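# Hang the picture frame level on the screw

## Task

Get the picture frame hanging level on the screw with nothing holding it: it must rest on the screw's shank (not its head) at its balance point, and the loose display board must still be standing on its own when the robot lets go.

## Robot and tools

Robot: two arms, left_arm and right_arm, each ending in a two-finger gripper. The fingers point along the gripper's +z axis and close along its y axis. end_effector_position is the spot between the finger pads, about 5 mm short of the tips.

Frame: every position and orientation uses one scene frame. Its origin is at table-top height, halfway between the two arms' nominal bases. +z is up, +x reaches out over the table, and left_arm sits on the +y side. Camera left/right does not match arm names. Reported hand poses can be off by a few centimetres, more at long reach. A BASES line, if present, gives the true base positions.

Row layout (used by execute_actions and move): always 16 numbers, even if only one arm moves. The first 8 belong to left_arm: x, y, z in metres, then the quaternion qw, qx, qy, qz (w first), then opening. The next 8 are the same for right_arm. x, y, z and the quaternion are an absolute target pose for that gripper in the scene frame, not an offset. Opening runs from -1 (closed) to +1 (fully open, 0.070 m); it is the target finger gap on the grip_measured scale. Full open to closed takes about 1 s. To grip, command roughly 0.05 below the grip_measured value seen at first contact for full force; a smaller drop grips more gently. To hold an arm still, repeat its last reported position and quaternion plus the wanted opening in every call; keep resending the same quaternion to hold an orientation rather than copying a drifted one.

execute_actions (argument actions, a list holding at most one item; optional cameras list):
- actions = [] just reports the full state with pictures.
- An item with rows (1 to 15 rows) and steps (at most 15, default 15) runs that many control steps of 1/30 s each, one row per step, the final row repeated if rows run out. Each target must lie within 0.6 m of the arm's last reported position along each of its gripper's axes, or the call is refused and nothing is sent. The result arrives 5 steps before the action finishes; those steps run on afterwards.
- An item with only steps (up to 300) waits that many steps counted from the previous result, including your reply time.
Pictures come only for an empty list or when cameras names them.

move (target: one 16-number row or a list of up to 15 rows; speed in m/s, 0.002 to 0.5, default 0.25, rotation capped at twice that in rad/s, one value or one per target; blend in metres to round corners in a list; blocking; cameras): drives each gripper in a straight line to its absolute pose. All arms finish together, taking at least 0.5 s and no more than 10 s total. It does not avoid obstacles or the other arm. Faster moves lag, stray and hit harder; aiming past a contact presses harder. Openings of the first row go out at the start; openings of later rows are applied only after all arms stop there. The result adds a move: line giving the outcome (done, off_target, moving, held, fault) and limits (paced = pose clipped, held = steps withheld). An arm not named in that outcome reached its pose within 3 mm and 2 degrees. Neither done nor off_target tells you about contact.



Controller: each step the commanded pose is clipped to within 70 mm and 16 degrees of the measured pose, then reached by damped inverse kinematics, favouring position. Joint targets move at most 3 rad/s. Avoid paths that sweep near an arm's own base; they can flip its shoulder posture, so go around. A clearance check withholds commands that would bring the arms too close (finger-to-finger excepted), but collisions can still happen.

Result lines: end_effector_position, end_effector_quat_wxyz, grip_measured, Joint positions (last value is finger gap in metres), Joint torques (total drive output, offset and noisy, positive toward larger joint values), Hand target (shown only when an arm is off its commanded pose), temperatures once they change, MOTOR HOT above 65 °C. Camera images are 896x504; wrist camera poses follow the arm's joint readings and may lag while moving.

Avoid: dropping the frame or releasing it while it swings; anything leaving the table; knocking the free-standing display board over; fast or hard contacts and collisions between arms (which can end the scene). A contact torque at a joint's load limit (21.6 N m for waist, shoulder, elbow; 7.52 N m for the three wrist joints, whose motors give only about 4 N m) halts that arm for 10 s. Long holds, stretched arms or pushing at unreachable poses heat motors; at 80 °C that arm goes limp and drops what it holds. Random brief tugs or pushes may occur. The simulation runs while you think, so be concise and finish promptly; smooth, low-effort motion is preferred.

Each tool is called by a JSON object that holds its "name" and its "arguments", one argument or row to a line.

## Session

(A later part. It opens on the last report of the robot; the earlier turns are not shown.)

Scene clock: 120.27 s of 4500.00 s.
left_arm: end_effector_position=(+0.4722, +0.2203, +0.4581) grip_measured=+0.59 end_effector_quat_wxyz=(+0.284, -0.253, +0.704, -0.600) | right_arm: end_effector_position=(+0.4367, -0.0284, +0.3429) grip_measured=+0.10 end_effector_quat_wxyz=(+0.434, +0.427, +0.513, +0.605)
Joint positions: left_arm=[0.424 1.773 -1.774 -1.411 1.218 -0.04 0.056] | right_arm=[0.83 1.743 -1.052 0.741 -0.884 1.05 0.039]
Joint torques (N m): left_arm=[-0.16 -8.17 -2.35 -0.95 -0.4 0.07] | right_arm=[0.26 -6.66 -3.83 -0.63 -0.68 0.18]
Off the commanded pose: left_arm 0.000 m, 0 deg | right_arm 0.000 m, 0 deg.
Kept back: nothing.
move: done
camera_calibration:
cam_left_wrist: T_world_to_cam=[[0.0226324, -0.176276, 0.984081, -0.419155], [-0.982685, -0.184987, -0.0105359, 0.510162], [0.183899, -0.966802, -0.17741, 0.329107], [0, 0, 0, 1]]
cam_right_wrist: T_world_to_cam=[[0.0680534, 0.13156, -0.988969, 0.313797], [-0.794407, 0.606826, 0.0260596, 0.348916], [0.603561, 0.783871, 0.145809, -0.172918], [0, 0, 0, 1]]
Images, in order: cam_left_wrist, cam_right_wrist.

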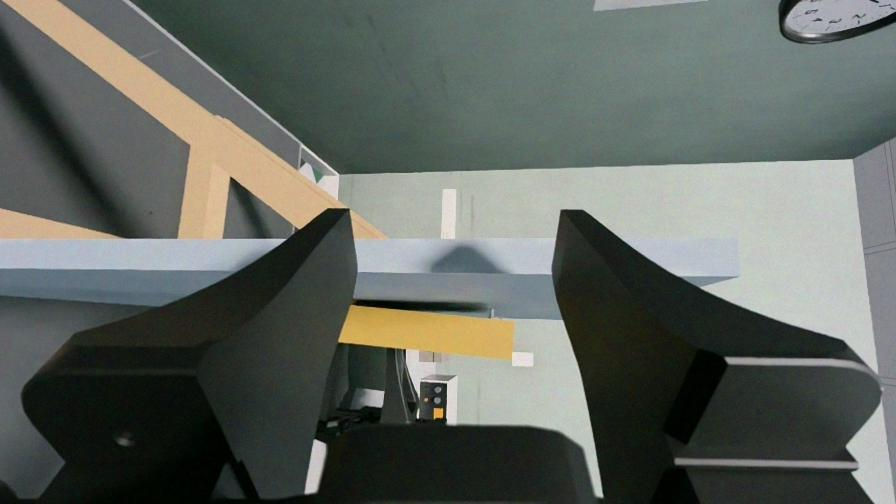

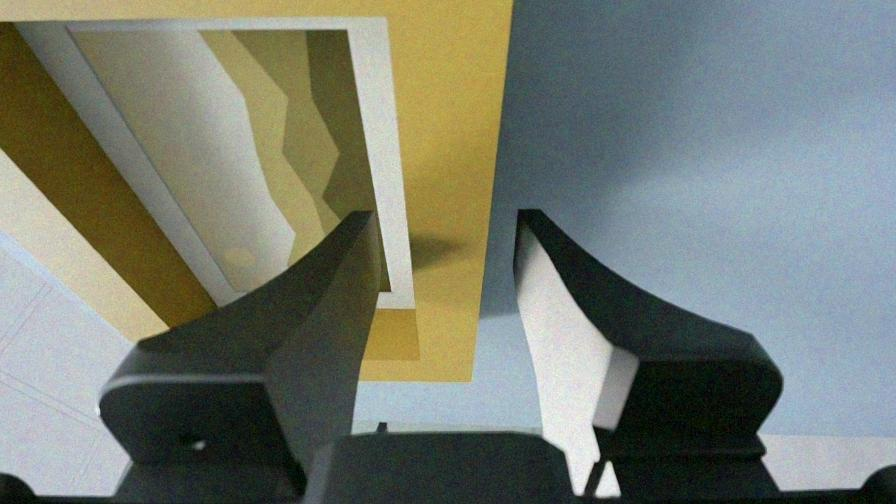

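{"name": "move", "arguments": {
  "target": [
    [0.472, 0.22, 0.458, 0.284, -0.252, 0.704, -0.600, 0.59, 0.4365, -0.0285, 0.3428, 0.4343, 0.4273, 0.5128, 0.6051, -0.3],
    [0.472, 0.22, 0.458, 0.284, -0.252, 0.704, -0.600, 0.59, 0.4365, -0.0285, 0.3428, 0.4343, 0.4273, 0.5128, 0.6051, -0.38],
    [0.472, 0.22, 0.458, 0.284, -0.252, 0.704, -0.600, 0.59, 0.4365, -0.0285, 0.3428, 0.4343, 0.4273, 0.5128, 0.6051, -0.44]
  ],
  "speed": 0.05,
  "cameras": ["cam_right_wrist", "cam_left_wrist"]
}}

{"name": "zoom_image", "arguments": {
  "camera": "cam_right_wrist",
  "region": [200, 0, 700, 400]
}}

{"name": "zoom_image", "arguments": {
  "camera": "cam_left_wrist",
  "region": [330, 200, 580, 400]
}}

Scene clock: 124.07 s of 4500.00 s.
left_arm: end_effector_position=(+0.4722, +0.2203, +0.4581) grip_measured=+0.59 end_effector_quat_wxyz=(+0.284, -0.253, +0.704, -0.600) | right_arm: end_effector_position=(+0.4366, -0.0285, +0.3425) grip_measured=-0.44 end_effector_quat_wxyz=(+0.434, +0.427, +0.513, +0.605)
Joint positions: left_arm=[0.424 1.773 -1.774 -1.411 1.218 -0.04 0.056] | right_arm=[0.83 1.743 -1.051 0.741 -0.884 1.05 0.02]
Joint torques (N m): left_arm=[-0.24 -8.24 -2.61 -0.93 -0.43 0.04] | right_arm=[0.73 -7.72 -3.97 -0.82 -0.82 0.12]
Off the commanded pose: left_arm 0.000 m, 0 deg | right_arm 0.000 m, 0 deg.
Kept back: nothing.
move: done
camera_calibration:
cam_left_wrist: T_world_to_cam=[[0.0226324, -0.176276, 0.984081, -0.419155], [-0.982685, -0.184987, -0.0105359, 0.510162], [0.183899, -0.966802, -0.17741, 0.329107], [0, 0, 0, 1]]
cam_right_wrist: T_world_to_cam=[[0.0674082, 0.130888, -0.989103, 0.31374], [-0.79439, 0.606844, 0.026165, 0.348873], [0.603656, 0.78397, 0.144882, -0.17249], [0, 0, 0, 1]]
Images, in order: cam_left_wrist, cam_right_wrist.

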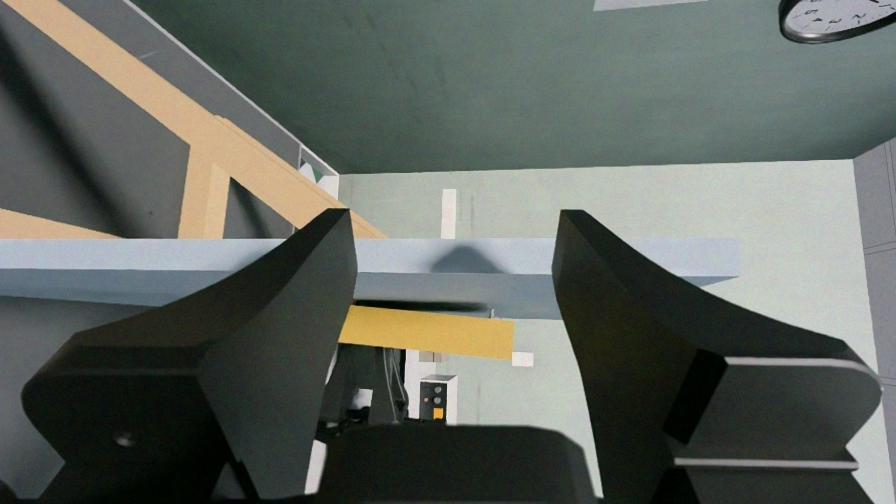

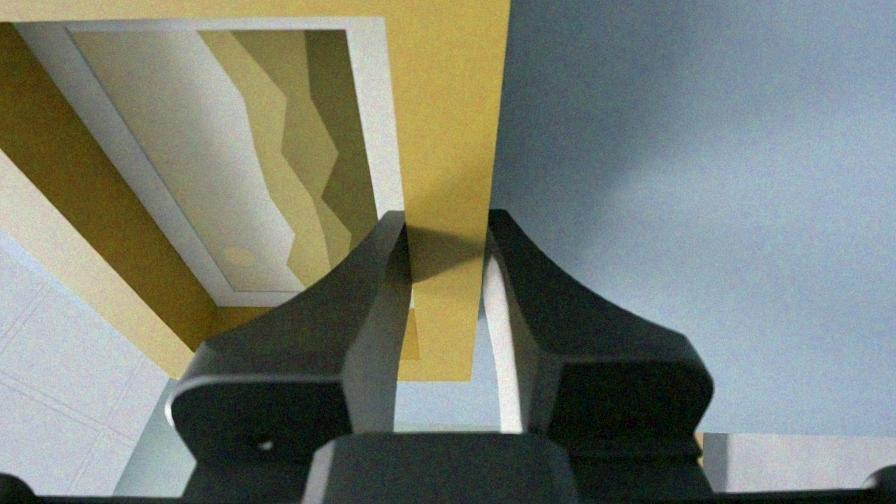

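Scaled by 1.008 from the camera's 896x504 image, which has a finer 1280x720 frame.

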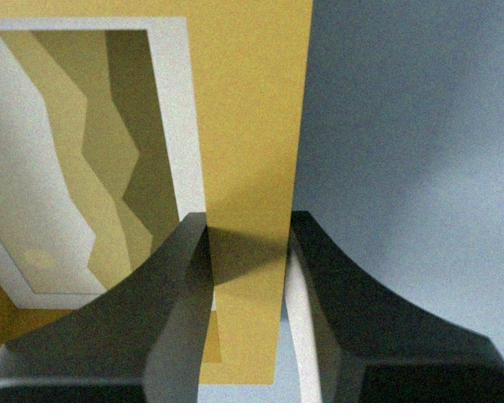

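Scaled by 2.016 from the camera's 896x504 image, which has a finer 1280x720 frame.

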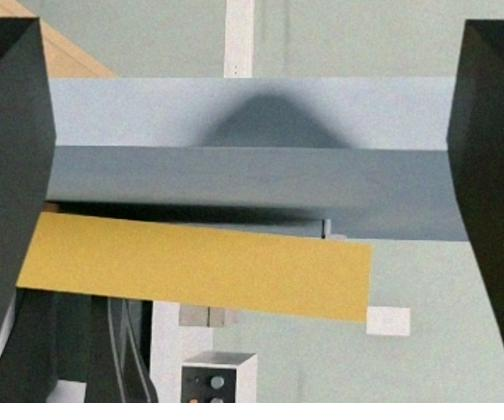

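{"name": "move", "arguments": {
  "target": [
    [0.472, 0.22, 0.458, 0.284, -0.252, 0.704, -0.600, 0.59, 0.4365, -0.0285, 0.3428, 0.4343, 0.4273, 0.5128, 0.6051, -0.47],
    [0.472, 0.22, 0.458, 0.284, -0.252, 0.704, -0.600, 0.59, 0.4365, -0.0285, 0.3428, 0.4343, 0.4273, 0.5128, 0.6051, -0.50]
  ],
  "speed": 0.05,
  "cameras": ["cam_right_wrist", "cam_left_wrist"]
}}

{"name": "zoom_image", "arguments": {
  "camera": "cam_right_wrist",
  "region": [200, 0, 700, 400]
}}

{"name": "zoom_image", "arguments": {
  "camera": "cam_left_wrist",
  "region": [330, 200, 580, 400]
}}

Scene clock: 126.30 s of 4500.00 s.
left_arm: end_effector_position=(+0.4722, +0.2203, +0.4581) grip_measured=+0.59 end_effector_quat_wxyz=(+0.284, -0.253, +0.704, -0.600) | right_arm: end_effector_position=(+0.4367, -0.0286, +0.3424) grip_measured=-0.45 end_effector_quat_wxyz=(+0.434, +0.428, +0.513, +0.605)
Joint positions: left_arm=[0.424 1.773 -1.774 -1.411 1.218 -0.04 0.056] | right_arm=[0.83 1.743 -1.051 0.742 -0.884 1.051 0.019]
Joint torques (N m): left_arm=[-0.16 -8.11 -2.62 -0.96 -0.42 0.02] | right_arm=[0.99 -7.61 -5.14 -1.38 -0.71 -0.45]
Off the commanded pose: left_arm 0.000 m, 0 deg | right_arm 0.000 m, 0 deg.
Kept back: nothing.
move: done
camera_calibration:
cam_left_wrist: T_world_to_cam=[[0.0226324, -0.176276, 0.984081, -0.419155], [-0.982685, -0.184987, -0.0105359, 0.510162], [0.183899, -0.966802, -0.17741, 0.329107], [0, 0, 0, 1]]
cam_right_wrist: T_world_to_cam=[[0.0666532, 0.132313, -0.988964, 0.313984], [-0.794086, 0.607173, 0.0277146, 0.348339], [0.604139, 0.783476, 0.145538, -0.172849], [0, 0, 0, 1]]
Images, in order: cam_left_wrist, cam_right_wrist.

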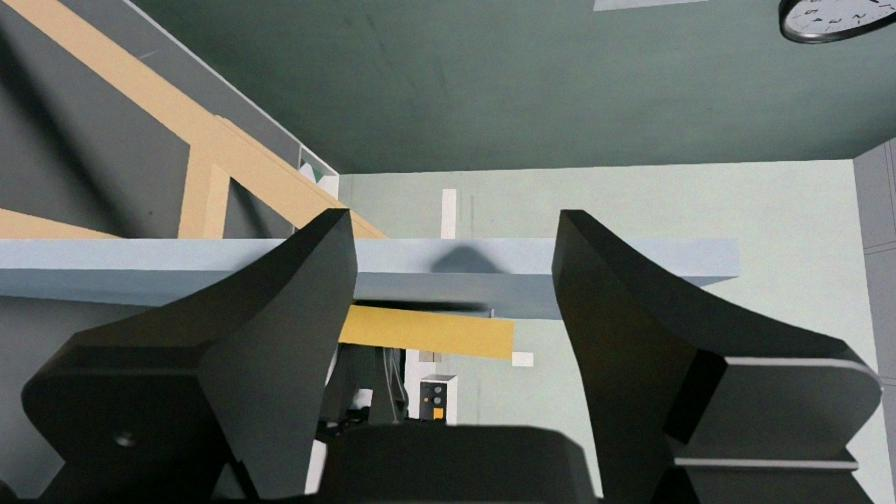

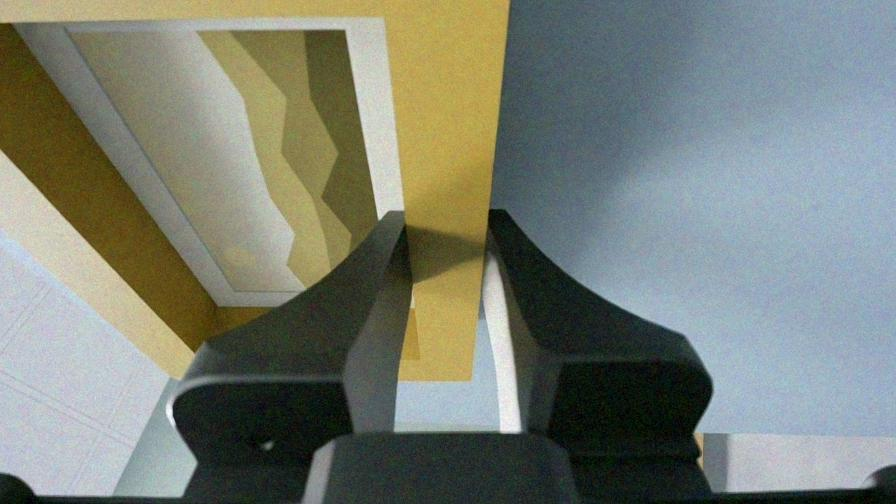

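Scaled by 1.008 from the camera's 896x504 image, which has a finer 1280x720 frame.

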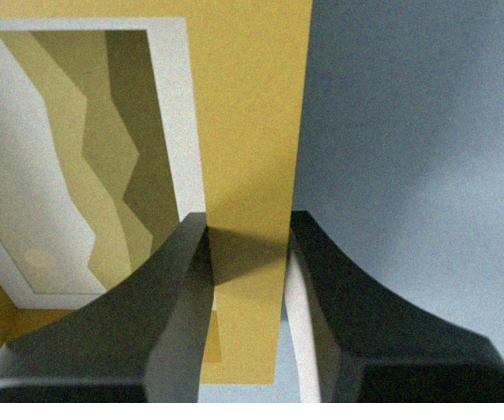

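Scaled by 2.016 from the camera's 896x504 image, which has a finer 1280x720 frame.

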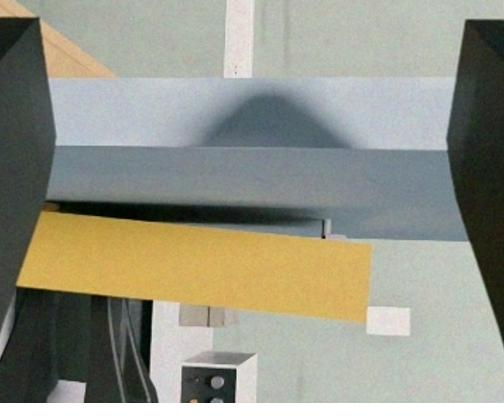

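{"name": "move", "arguments": {
  "target": [
    [0.472, 0.22, 0.458, 0.284, -0.252, 0.704, -0.600, 0.59, 0.4366, -0.0286, 0.3426, 0.4343, 0.4275, 0.5128, 0.6049, -0.53],
    [0.472, 0.22, 0.458, 0.284, -0.252, 0.704, -0.600, 0.59, 0.4366, -0.0286, 0.3456, 0.4343, 0.4275, 0.5128, 0.6049, -0.53]
  ],
  "speed": 0.01,
  "cameras": ["cam_right_wrist", "cam_left_wrist"]
}}

{"name": "zoom_image", "arguments": {
  "camera": "cam_right_wrist",
  "region": [200, 0, 700, 400]
}}

{"name": "zoom_image", "arguments": {
  "camera": "cam_left_wrist",
  "region": [330, 200, 580, 400]
}}

Scene clock: 129.87 s of 4500.00 s.
left_arm: end_effector_position=(+0.4722, +0.2203, +0.4581) grip_measured=+0.59 end_effector_quat_wxyz=(+0.284, -0.253, +0.704, -0.600) | right_arm: end_effector_position=(+0.4366, -0.0284, +0.3452) grip_measured=-0.45 end_effector_quat_wxyz=(+0.434, +0.427, +0.514, +0.604)
Joint positions: left_arm=[0.424 1.773 -1.774 -1.411 1.218 -0.04 0.056] | right_arm=[0.83 1.739 -1.057 0.747 -0.876 1.04 0.019]
Joint torques (N m): left_arm=[-0.22 -8.33 -2.56 -0.97 -0.42 0.02] | right_arm=[0.15 -8.97 -5.13 -0.79 -1.15 -0.07]
Off the commanded pose: left_arm 0.000 m, 0 deg | right_arm 0.000 m, 0 deg.
Kept back: nothing.
move: done
camera_calibration:
cam_left_wrist: T_world_to_cam=[[0.0226324, -0.176276, 0.984081, -0.419155], [-0.982685, -0.184987, -0.0105359, 0.510162], [0.183899, -0.966802, -0.17741, 0.329107], [0, 0, 0, 1]]
cam_right_wrist: T_world_to_cam=[[0.0669564, 0.129987, -0.989252, 0.316577], [-0.794658, 0.606504, 0.0259087, 0.348914], [0.603353, 0.784383, 0.143905, -0.172494], [0, 0, 0, 1]]
Images, in order: cam_left_wrist, cam_right_wrist.

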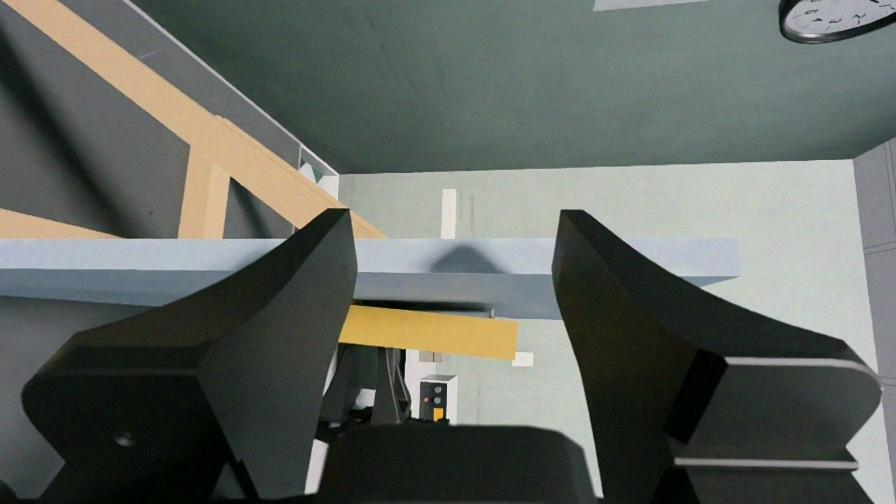

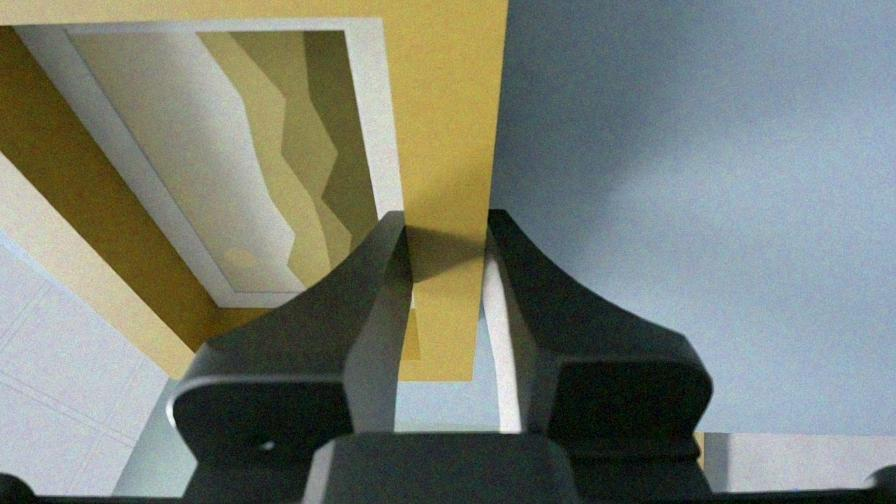

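Scaled by 1.008 from the camera's 896x504 image, which has a finer 1280x720 frame.

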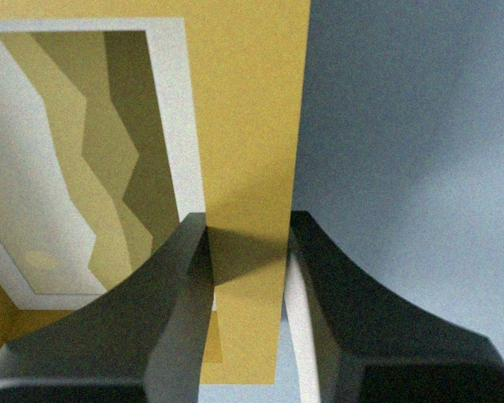

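Scaled by 2.016 from the camera's 896x504 image, which has a finer 1280x720 frame.

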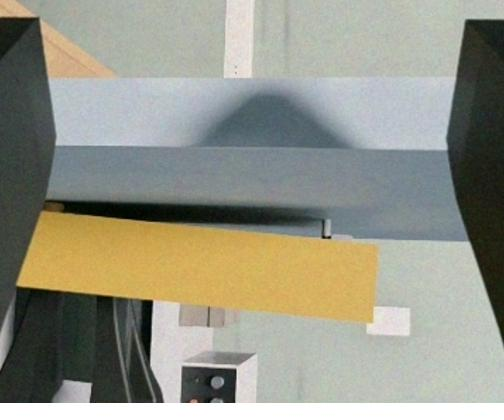

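{"name": "zoom_image", "arguments": {
  "camera": "cam_left_wrist",
  "region": [440, 285, 540, 365]
}}

Scaled by 5.040 from the camera's 896x504 image, which has a finer 1280x720 frame.

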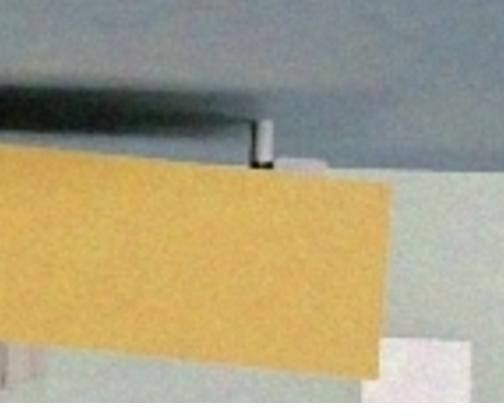

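{"name": "move", "arguments": {
  "target": [0.472, 0.22, 0.458, 0.284, -0.252, 0.704, -0.600, 0.59, 0.4366, -0.0358, 0.3452, 0.4565, 0.4039, 0.5450, 0.5764, -0.53],
  "speed": 0.03
}}

{"name": "zoom_image", "arguments": {
  "camera": "cam_left_wrist",
  "region": [440, 285, 540, 365]
}}

{"name": "zoom_image", "arguments": {
  "camera": "cam_head_left",
  "region": [420, 20, 520, 100]
}}

{"name": "zoom_image", "arguments": {
  "camera": "cam_head_right",
  "region": [400, 15, 510, 100]
}}

Scene clock: 132.43 s of 4500.00 s.
left_arm: end_effector_position=(+0.4722, +0.2203, +0.4581) grip_measured=+0.59 end_effector_quat_wxyz=(+0.284, -0.253, +0.704, -0.600) | right_arm: end_effector_position=(+0.4367, -0.0358, +0.3451) grip_measured=-0.45 end_effector_quat_wxyz=(+0.456, +0.404, +0.545, +0.576)
Joint positions: left_arm=[0.424 1.773 -1.774 -1.411 1.218 -0.04 0.056] | right_arm=[0.808 1.707 -1.041 0.744 -0.823 0.934 0.019]
Joint torques (N m): left_arm=[-0.06 -8.19 -2.63 -0.94 -0.43 -0.01] | right_arm=[-0.5 -8.51 -4.15 -0.93 -0.97 -0.03]
Off the commanded pose: left_arm 0.000 m, 0 deg | right_arm 0.000 m, 0 deg.
Kept back: nothing.
move: done
camera_calibration:
cam_left_wrist: T_world_to_cam=[[0.0226324, -0.176276, 0.984081, -0.419155], [-0.982685, -0.184987, -0.0105359, 0.510162], [0.183899, -0.966802, -0.17741, 0.329107], [0, 0, 0, 1]]
cam_right_wrist: T_world_to_cam=[[0.0660083, 0.024588, -0.997516, 0.316923], [-0.794102, 0.60662, -0.0375952, 0.375163], [0.604189, 0.794611, 0.0595673, -0.137598], [0, 0, 0, 1]]

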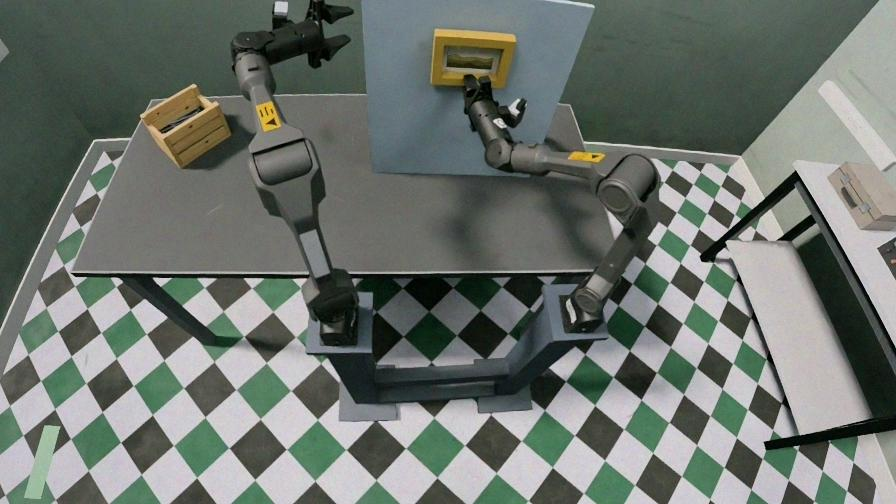

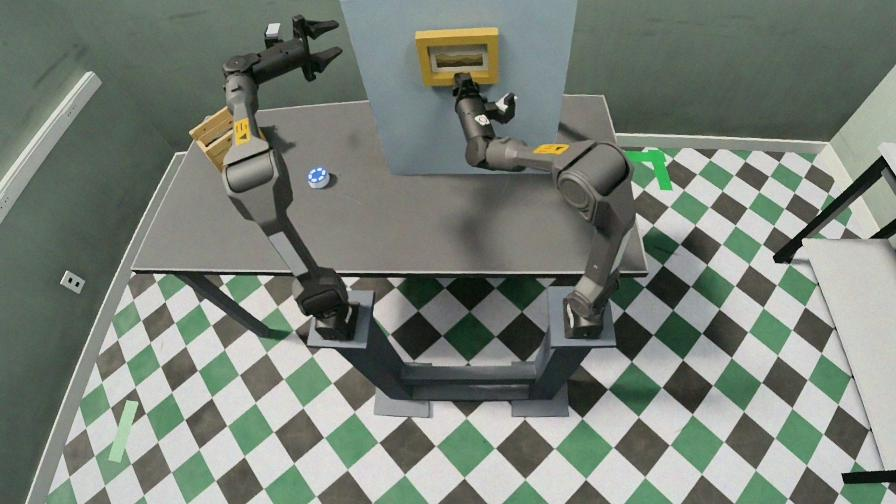

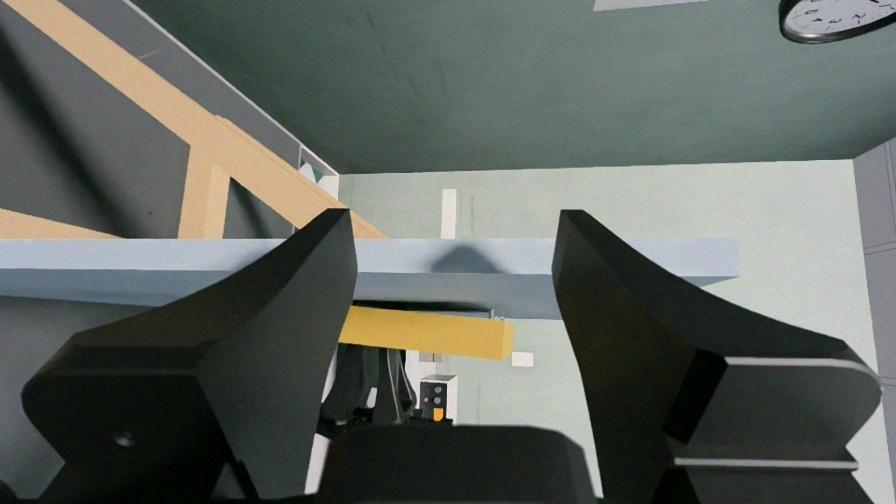

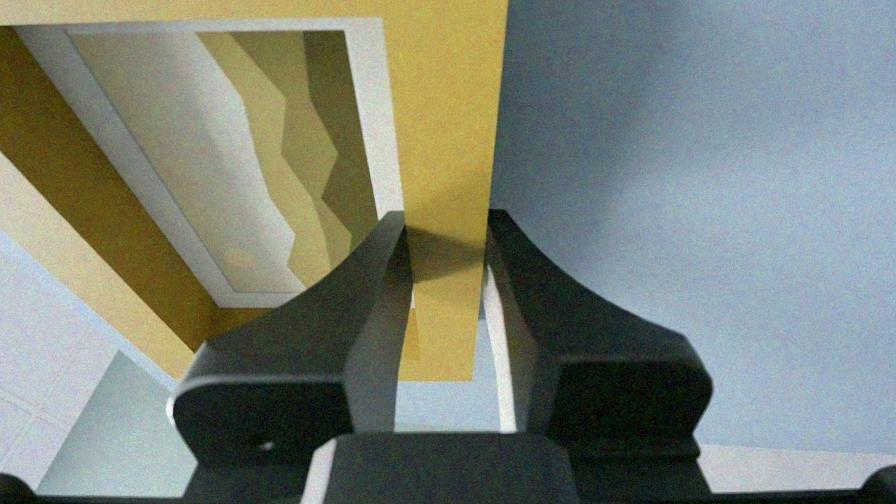

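Scaled by 5.040 from the camera's 896x504 image, which has a finer 1280x720 frame.

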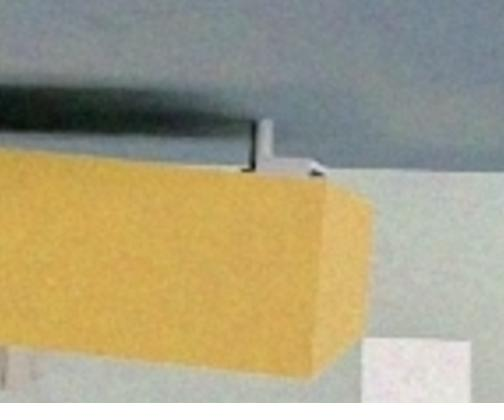

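Scaled by 5.040 from the camera's 896x504 image, which has a finer 1280x720 frame.

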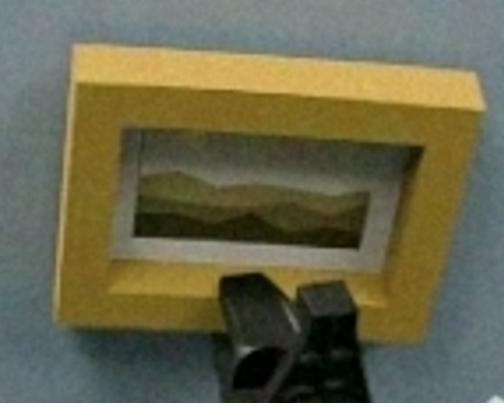

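Scaled by 4.582 from the camera's 896x504 image, which has a finer 1280x720 frame.

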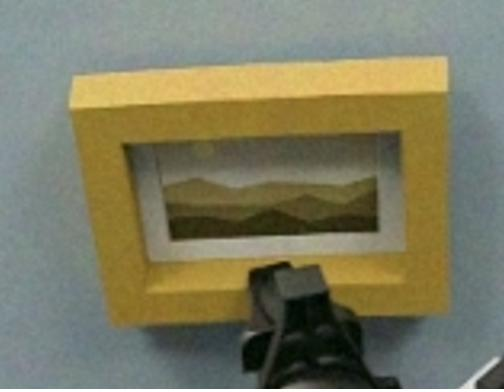

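{"name": "zoom_image", "arguments": {
  "camera": "cam_head_left",
  "region": [425, 22, 475, 62]
}}

{"name": "zoom_image", "arguments": {
  "camera": "cam_head_left",
  "region": [475, 22, 525, 62]
}}

{"name": "zoom_image", "arguments": {
  "camera": "cam_head_right",
  "region": [408, 20, 458, 60]
}}

{"name": "zoom_image", "arguments": {
  "camera": "cam_head_right",
  "region": [458, 20, 508, 60]
}}

Scaled by 10.080 from the camera's 896x504 image, which has a finer 1280x720 frame.

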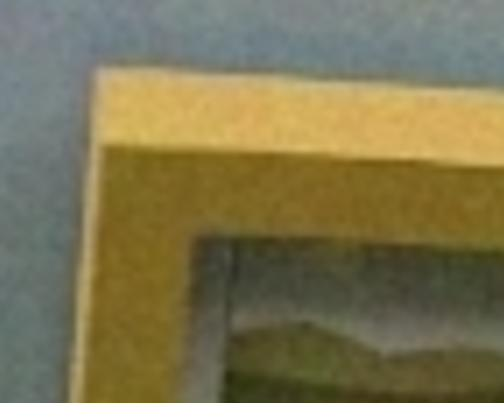

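Scaled by 10.080 from the camera's 896x504 image, which has a finer 1280x720 frame.

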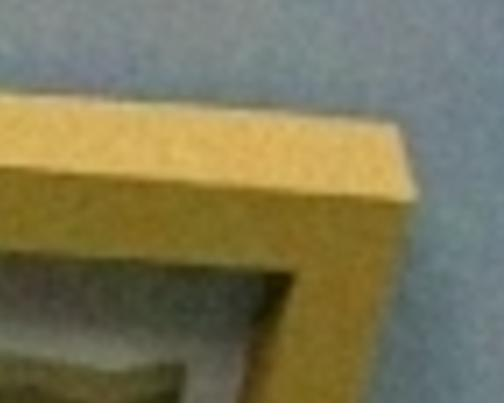

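Scaled by 10.080 from the camera's 896x504 image, which has a finer 1280x720 frame.

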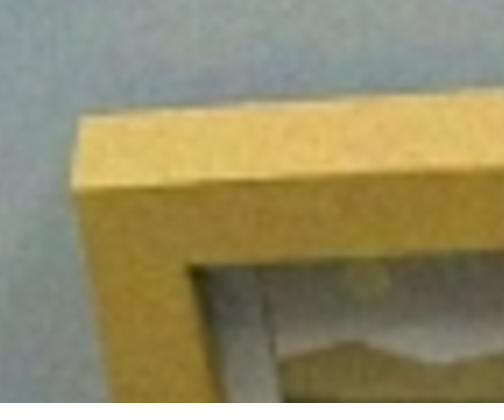

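Scaled by 10.080 from the camera's 896x504 image, which has a finer 1280x720 frame.

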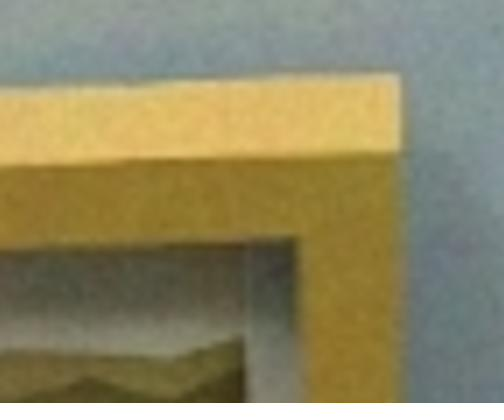

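{"name": "move", "arguments": {
  "target": [
    [0.472, 0.22, 0.458, 0.284, -0.252, 0.704, -0.600, 0.59, 0.4366, -0.0333, 0.3451, 0.4547, 0.4059, 0.5425, 0.5788, -0.53],
    [0.472, 0.22, 0.458, 0.284, -0.252, 0.704, -0.600, 0.59, 0.4366, -0.0333, 0.3432, 0.4547, 0.4059, 0.5425, 0.5788, -0.53]
  ],
  "speed": [0.02, 0.006]
}}

{"name": "zoom_image", "arguments": {
  "camera": "cam_left_wrist",
  "region": [440, 285, 540, 365]
}}

Scene clock: 138.37 s of 4500.00 s.
left_arm: end_effector_position=(+0.4722, +0.2203, +0.4581) grip_measured=+0.59 end_effector_quat_wxyz=(+0.284, -0.253, +0.704, -0.600) | right_arm: end_effector_position=(+0.4367, -0.0333, +0.3433) grip_measured=-0.45 end_effector_quat_wxyz=(+0.454, +0.406, +0.542, +0.579)
Joint positions: left_arm=[0.424 1.773 -1.774 -1.411 1.218 -0.04 0.056] | right_arm=[0.814 1.717 -1.044 0.745 -0.834 0.945 0.019]
Joint torques (N m): left_arm=[0.07 -7.98 -2.53 -0.94 -0.41 0.03] | right_arm=[-0.32 -6.93 -4.01 -0.95 -1.03 0.06]
Off the commanded pose: left_arm 0.000 m, 0 deg | right_arm 0.000 m, 0 deg.
Kept back: nothing.
move: done
camera_calibration:
cam_left_wrist: T_world_to_cam=[[0.0226324, -0.176276, 0.984081, -0.419155], [-0.982685, -0.184987, -0.0105359, 0.510162], [0.183899, -0.966802, -0.17741, 0.329107], [0, 0, 0, 1]]
cam_right_wrist: T_world_to_cam=[[0.0659661, 0.0336861, -0.997253, 0.31529], [-0.794245, 0.606753, -0.0320421, 0.371694], [0.604007, 0.794177, 0.0667802, -0.141897], [0, 0, 0, 1]]

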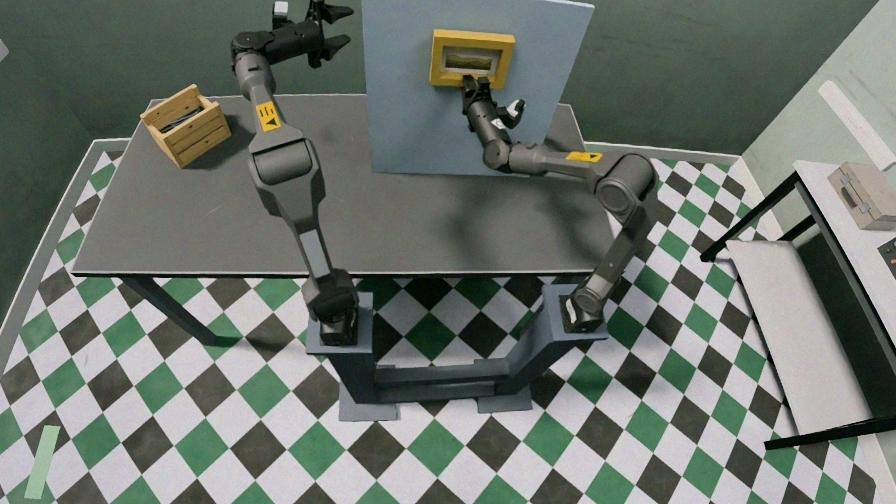

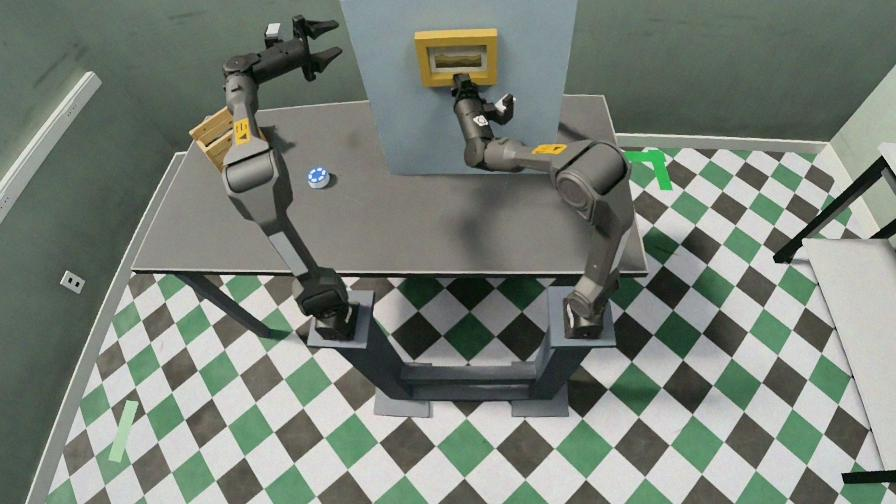

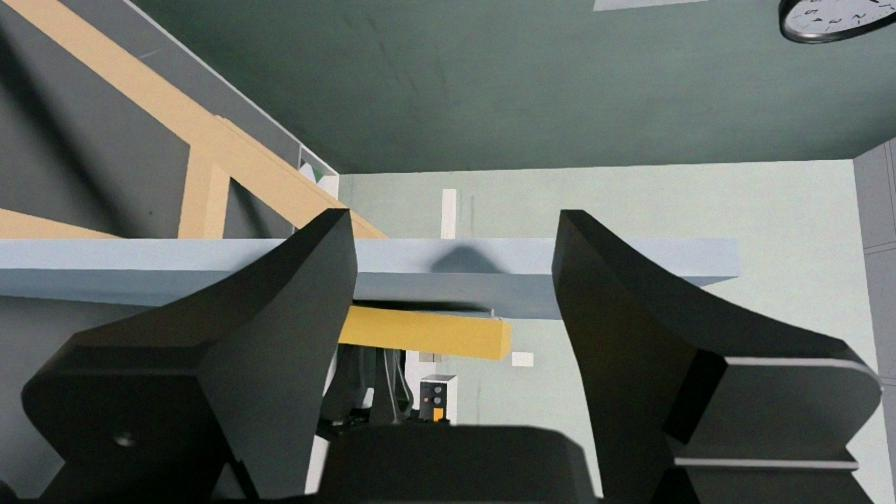

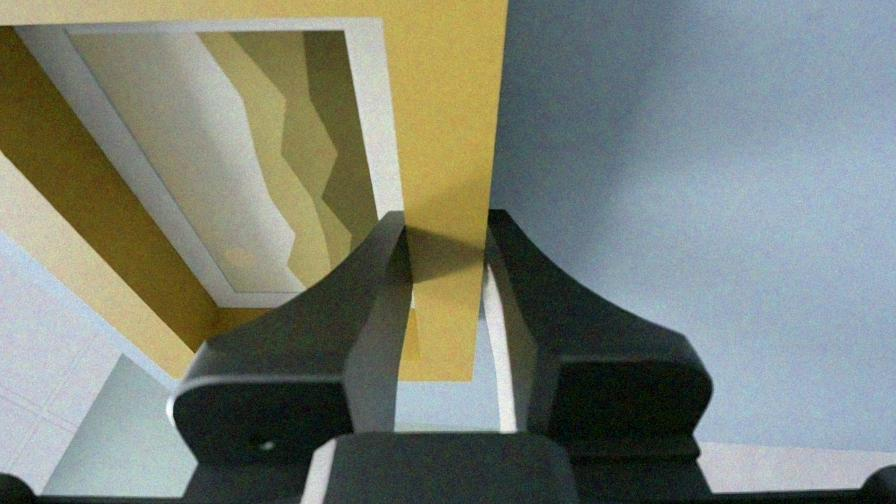

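Scaled by 5.040 from the camera's 896x504 image, which has a finer 1280x720 frame.

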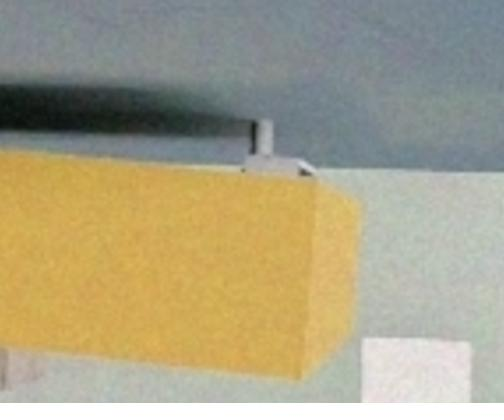

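{"name": "move", "arguments": {
  "target": [
    [0.472, 0.22, 0.458, 0.284, -0.252, 0.704, -0.600, 0.59, 0.4366, -0.0333, 0.3424, 0.4547, 0.4059, 0.5425, 0.5788, -0.53]
  ],
  "speed": [0.006],
  "cameras": ["cam_left_wrist"]
}}

{"name": "zoom_image", "arguments": {
  "camera": "cam_left_wrist",
  "region": [440, 285, 540, 365]
}}

Scene clock: 140.77 s of 4500.00 s.
left_arm: end_effector_position=(+0.4722, +0.2203, +0.4581) grip_measured=+0.59 end_effector_quat_wxyz=(+0.284, -0.253, +0.704, -0.600) | right_arm: end_effector_position=(+0.4366, -0.0333, +0.3428) grip_measured=-0.45 end_effector_quat_wxyz=(+0.455, +0.406, +0.542, +0.579)
Joint positions: left_arm=[0.424 1.773 -1.774 -1.411 1.218 -0.04 0.056] | right_arm=[0.814 1.718 -1.042 0.742 -0.837 0.948 0.019]
Joint torques (N m): left_arm=[-0.03 -8.14 -2.57 -0.93 -0.38 0.03] | right_arm=[-0.31 -6.4 -3.69 -0.79 -1.02 0.19]
Off the commanded pose: left_arm 0.000 m, 0 deg | right_arm 0.000 m, 0 deg.
Kept back: nothing.
move: done
camera_calibration:
cam_left_wrist: T_world_to_cam=[[0.0226324, -0.176276, 0.984081, -0.419155], [-0.982685, -0.184987, -0.0105359, 0.510162], [0.183899, -0.966802, -0.17741, 0.329107], [0, 0, 0, 1]]
Images, in order: cam_left_wrist.

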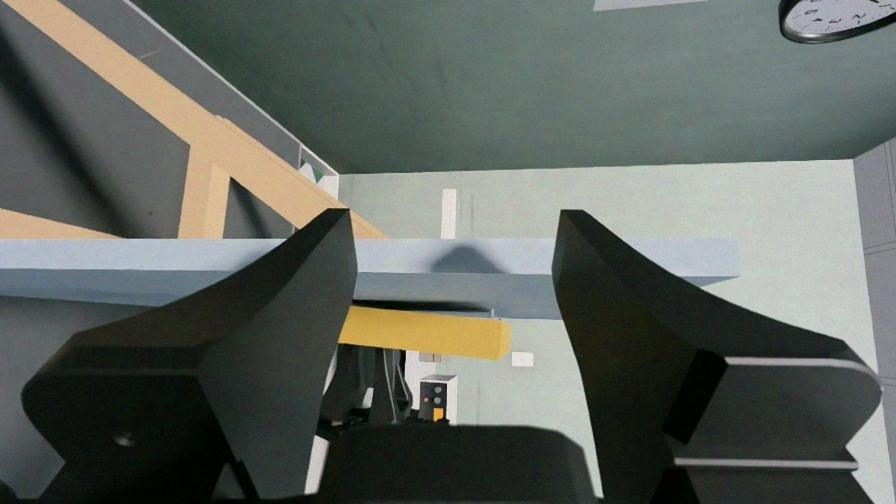

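Scaled by 5.040 from the camera's 896x504 image, which has a finer 1280x720 frame.

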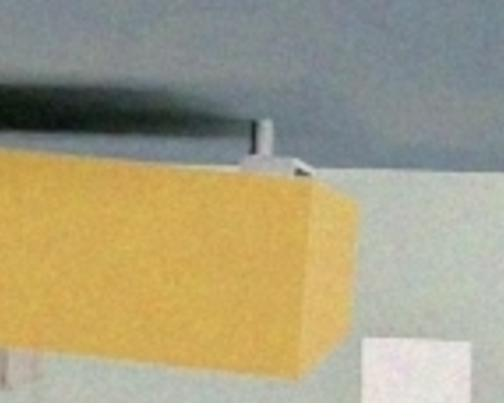

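{"name": "move", "arguments": {
  "target": [
    [0.472, 0.22, 0.458, 0.284, -0.252, 0.704, -0.600, 0.59, 0.4366, -0.0333, 0.3414, 0.4547, 0.4059, 0.5425, 0.5788, -0.53]
  ],
  "speed": [0.006],
  "cameras": ["cam_left_wrist", "cam_right_wrist"]
}}

{"name": "zoom_image", "arguments": {
  "camera": "cam_left_wrist",
  "region": [440, 285, 540, 365]
}}

Scene clock: 141.87 s of 4500.00 s.
left_arm: end_effector_position=(+0.4722, +0.2203, +0.4581) grip_measured=+0.59 end_effector_quat_wxyz=(+0.284, -0.253, +0.704, -0.600) | right_arm: end_effector_position=(+0.4365, -0.0333, +0.3425) grip_measured=-0.45 end_effector_quat_wxyz=(+0.455, +0.405, +0.542, +0.579)
Joint positions: left_arm=[0.424 1.773 -1.774 -1.411 1.218 -0.04 0.056] | right_arm=[0.814 1.719 -1.04 0.74 -0.84 0.951 0.019]
Joint torques (N m): left_arm=[0.11 -8.12 -2.5 -0.89 -0.38 0] | right_arm=[0.27 -4.86 -2.56 -0.13 -0.56 0.34]
Off the commanded pose: left_arm 0.000 m, 0 deg | right_arm 0.001 m, 0 deg.
Kept back: nothing.
move: done
camera_calibration:
cam_left_wrist: T_world_to_cam=[[0.0226324, -0.176276, 0.984081, -0.419155], [-0.982685, -0.184987, -0.0105359, 0.510162], [0.183899, -0.966802, -0.17741, 0.329107], [0, 0, 0, 1]]
cam_right_wrist: T_world_to_cam=[[0.0681964, 0.0345334, -0.997074, 0.313493], [-0.794399, 0.606481, -0.0333289, 0.372058], [0.603555, 0.794348, 0.0687931, -0.142185], [0, 0, 0, 1]]
Images, in order: cam_left_wrist, cam_right_wrist.

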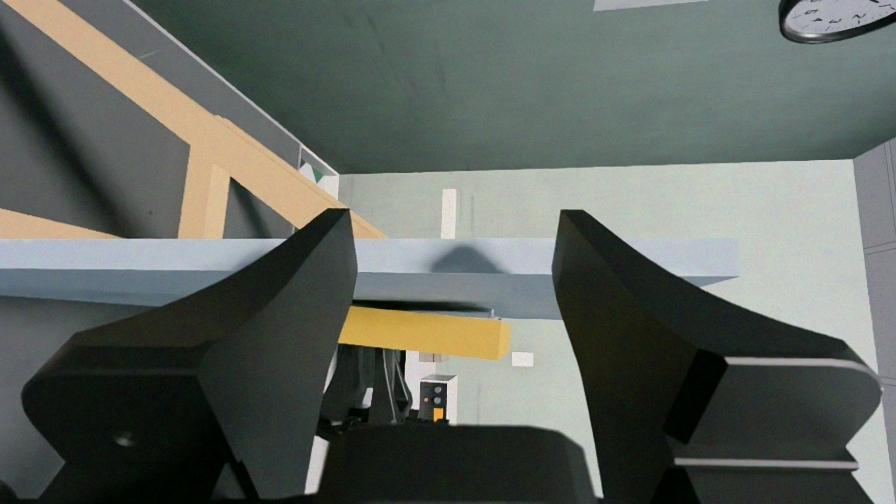

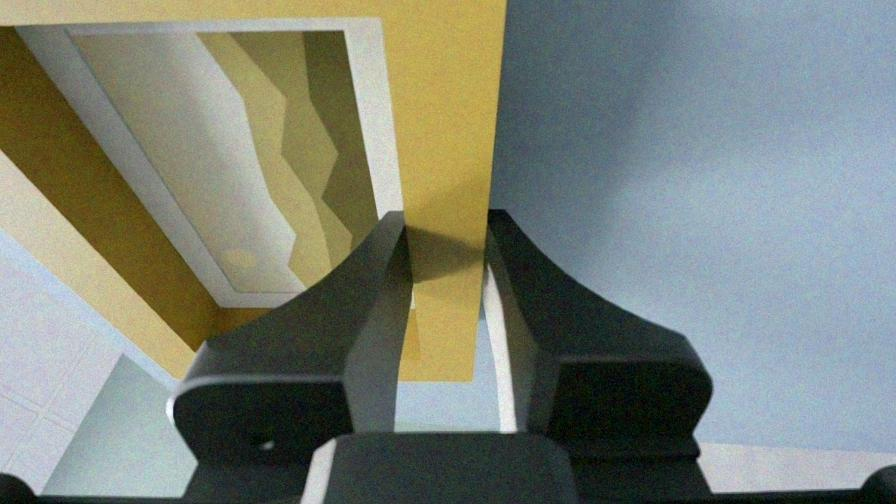

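Scaled by 5.040 from the camera's 896x504 image, which has a finer 1280x720 frame.

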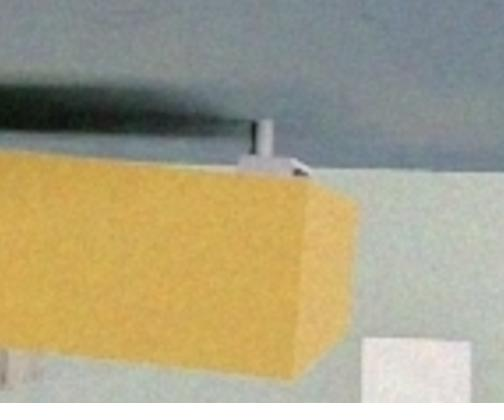

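{"name": "move", "arguments": {
  "target": [
    [0.472, 0.22, 0.458, 0.284, -0.252, 0.704, -0.600, 0.59, 0.4366, -0.0333, 0.3425, 0.4547, 0.4059, 0.5425, 0.5788, -0.53],
    [0.472, 0.22, 0.458, 0.284, -0.252, 0.704, -0.600, 0.59, 0.4366, -0.0333, 0.3425, 0.4547, 0.4059, 0.5425, 0.5788, -0.45],
    [0.472, 0.22, 0.458, 0.284, -0.252, 0.704, -0.600, 0.59, 0.4366, -0.0333, 0.3425, 0.4547, 0.4059, 0.5425, 0.5788, -0.42]
  ],
  "speed": [0.006]
}}

{"name": "zoom_image", "arguments": {
  "camera": "cam_left_wrist",
  "region": [440, 285, 540, 365]
}}

{"name": "zoom_image", "arguments": {
  "camera": "cam_right_wrist",
  "region": [200, 0, 700, 400]
}}

speed must be one number or one for each of the 3 targets, got a list of 1; nothing of the call was run

Scaled by 5.040 from the camera's 896x504 image, which has a finer 1280x720 frame.

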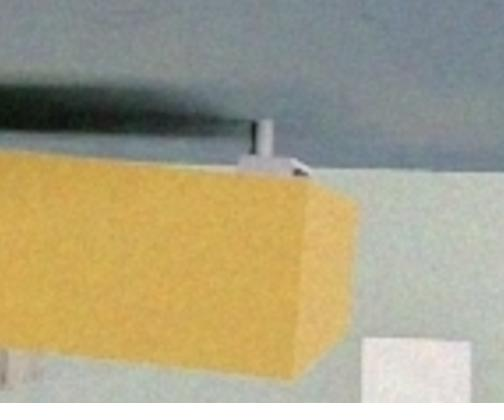

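Scaled by 1.008 from the camera's 896x504 image, which has a finer 1280x720 frame.

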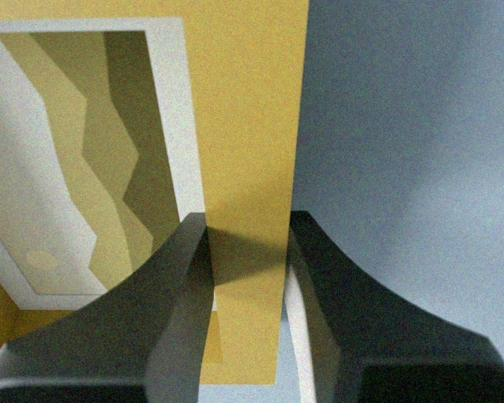

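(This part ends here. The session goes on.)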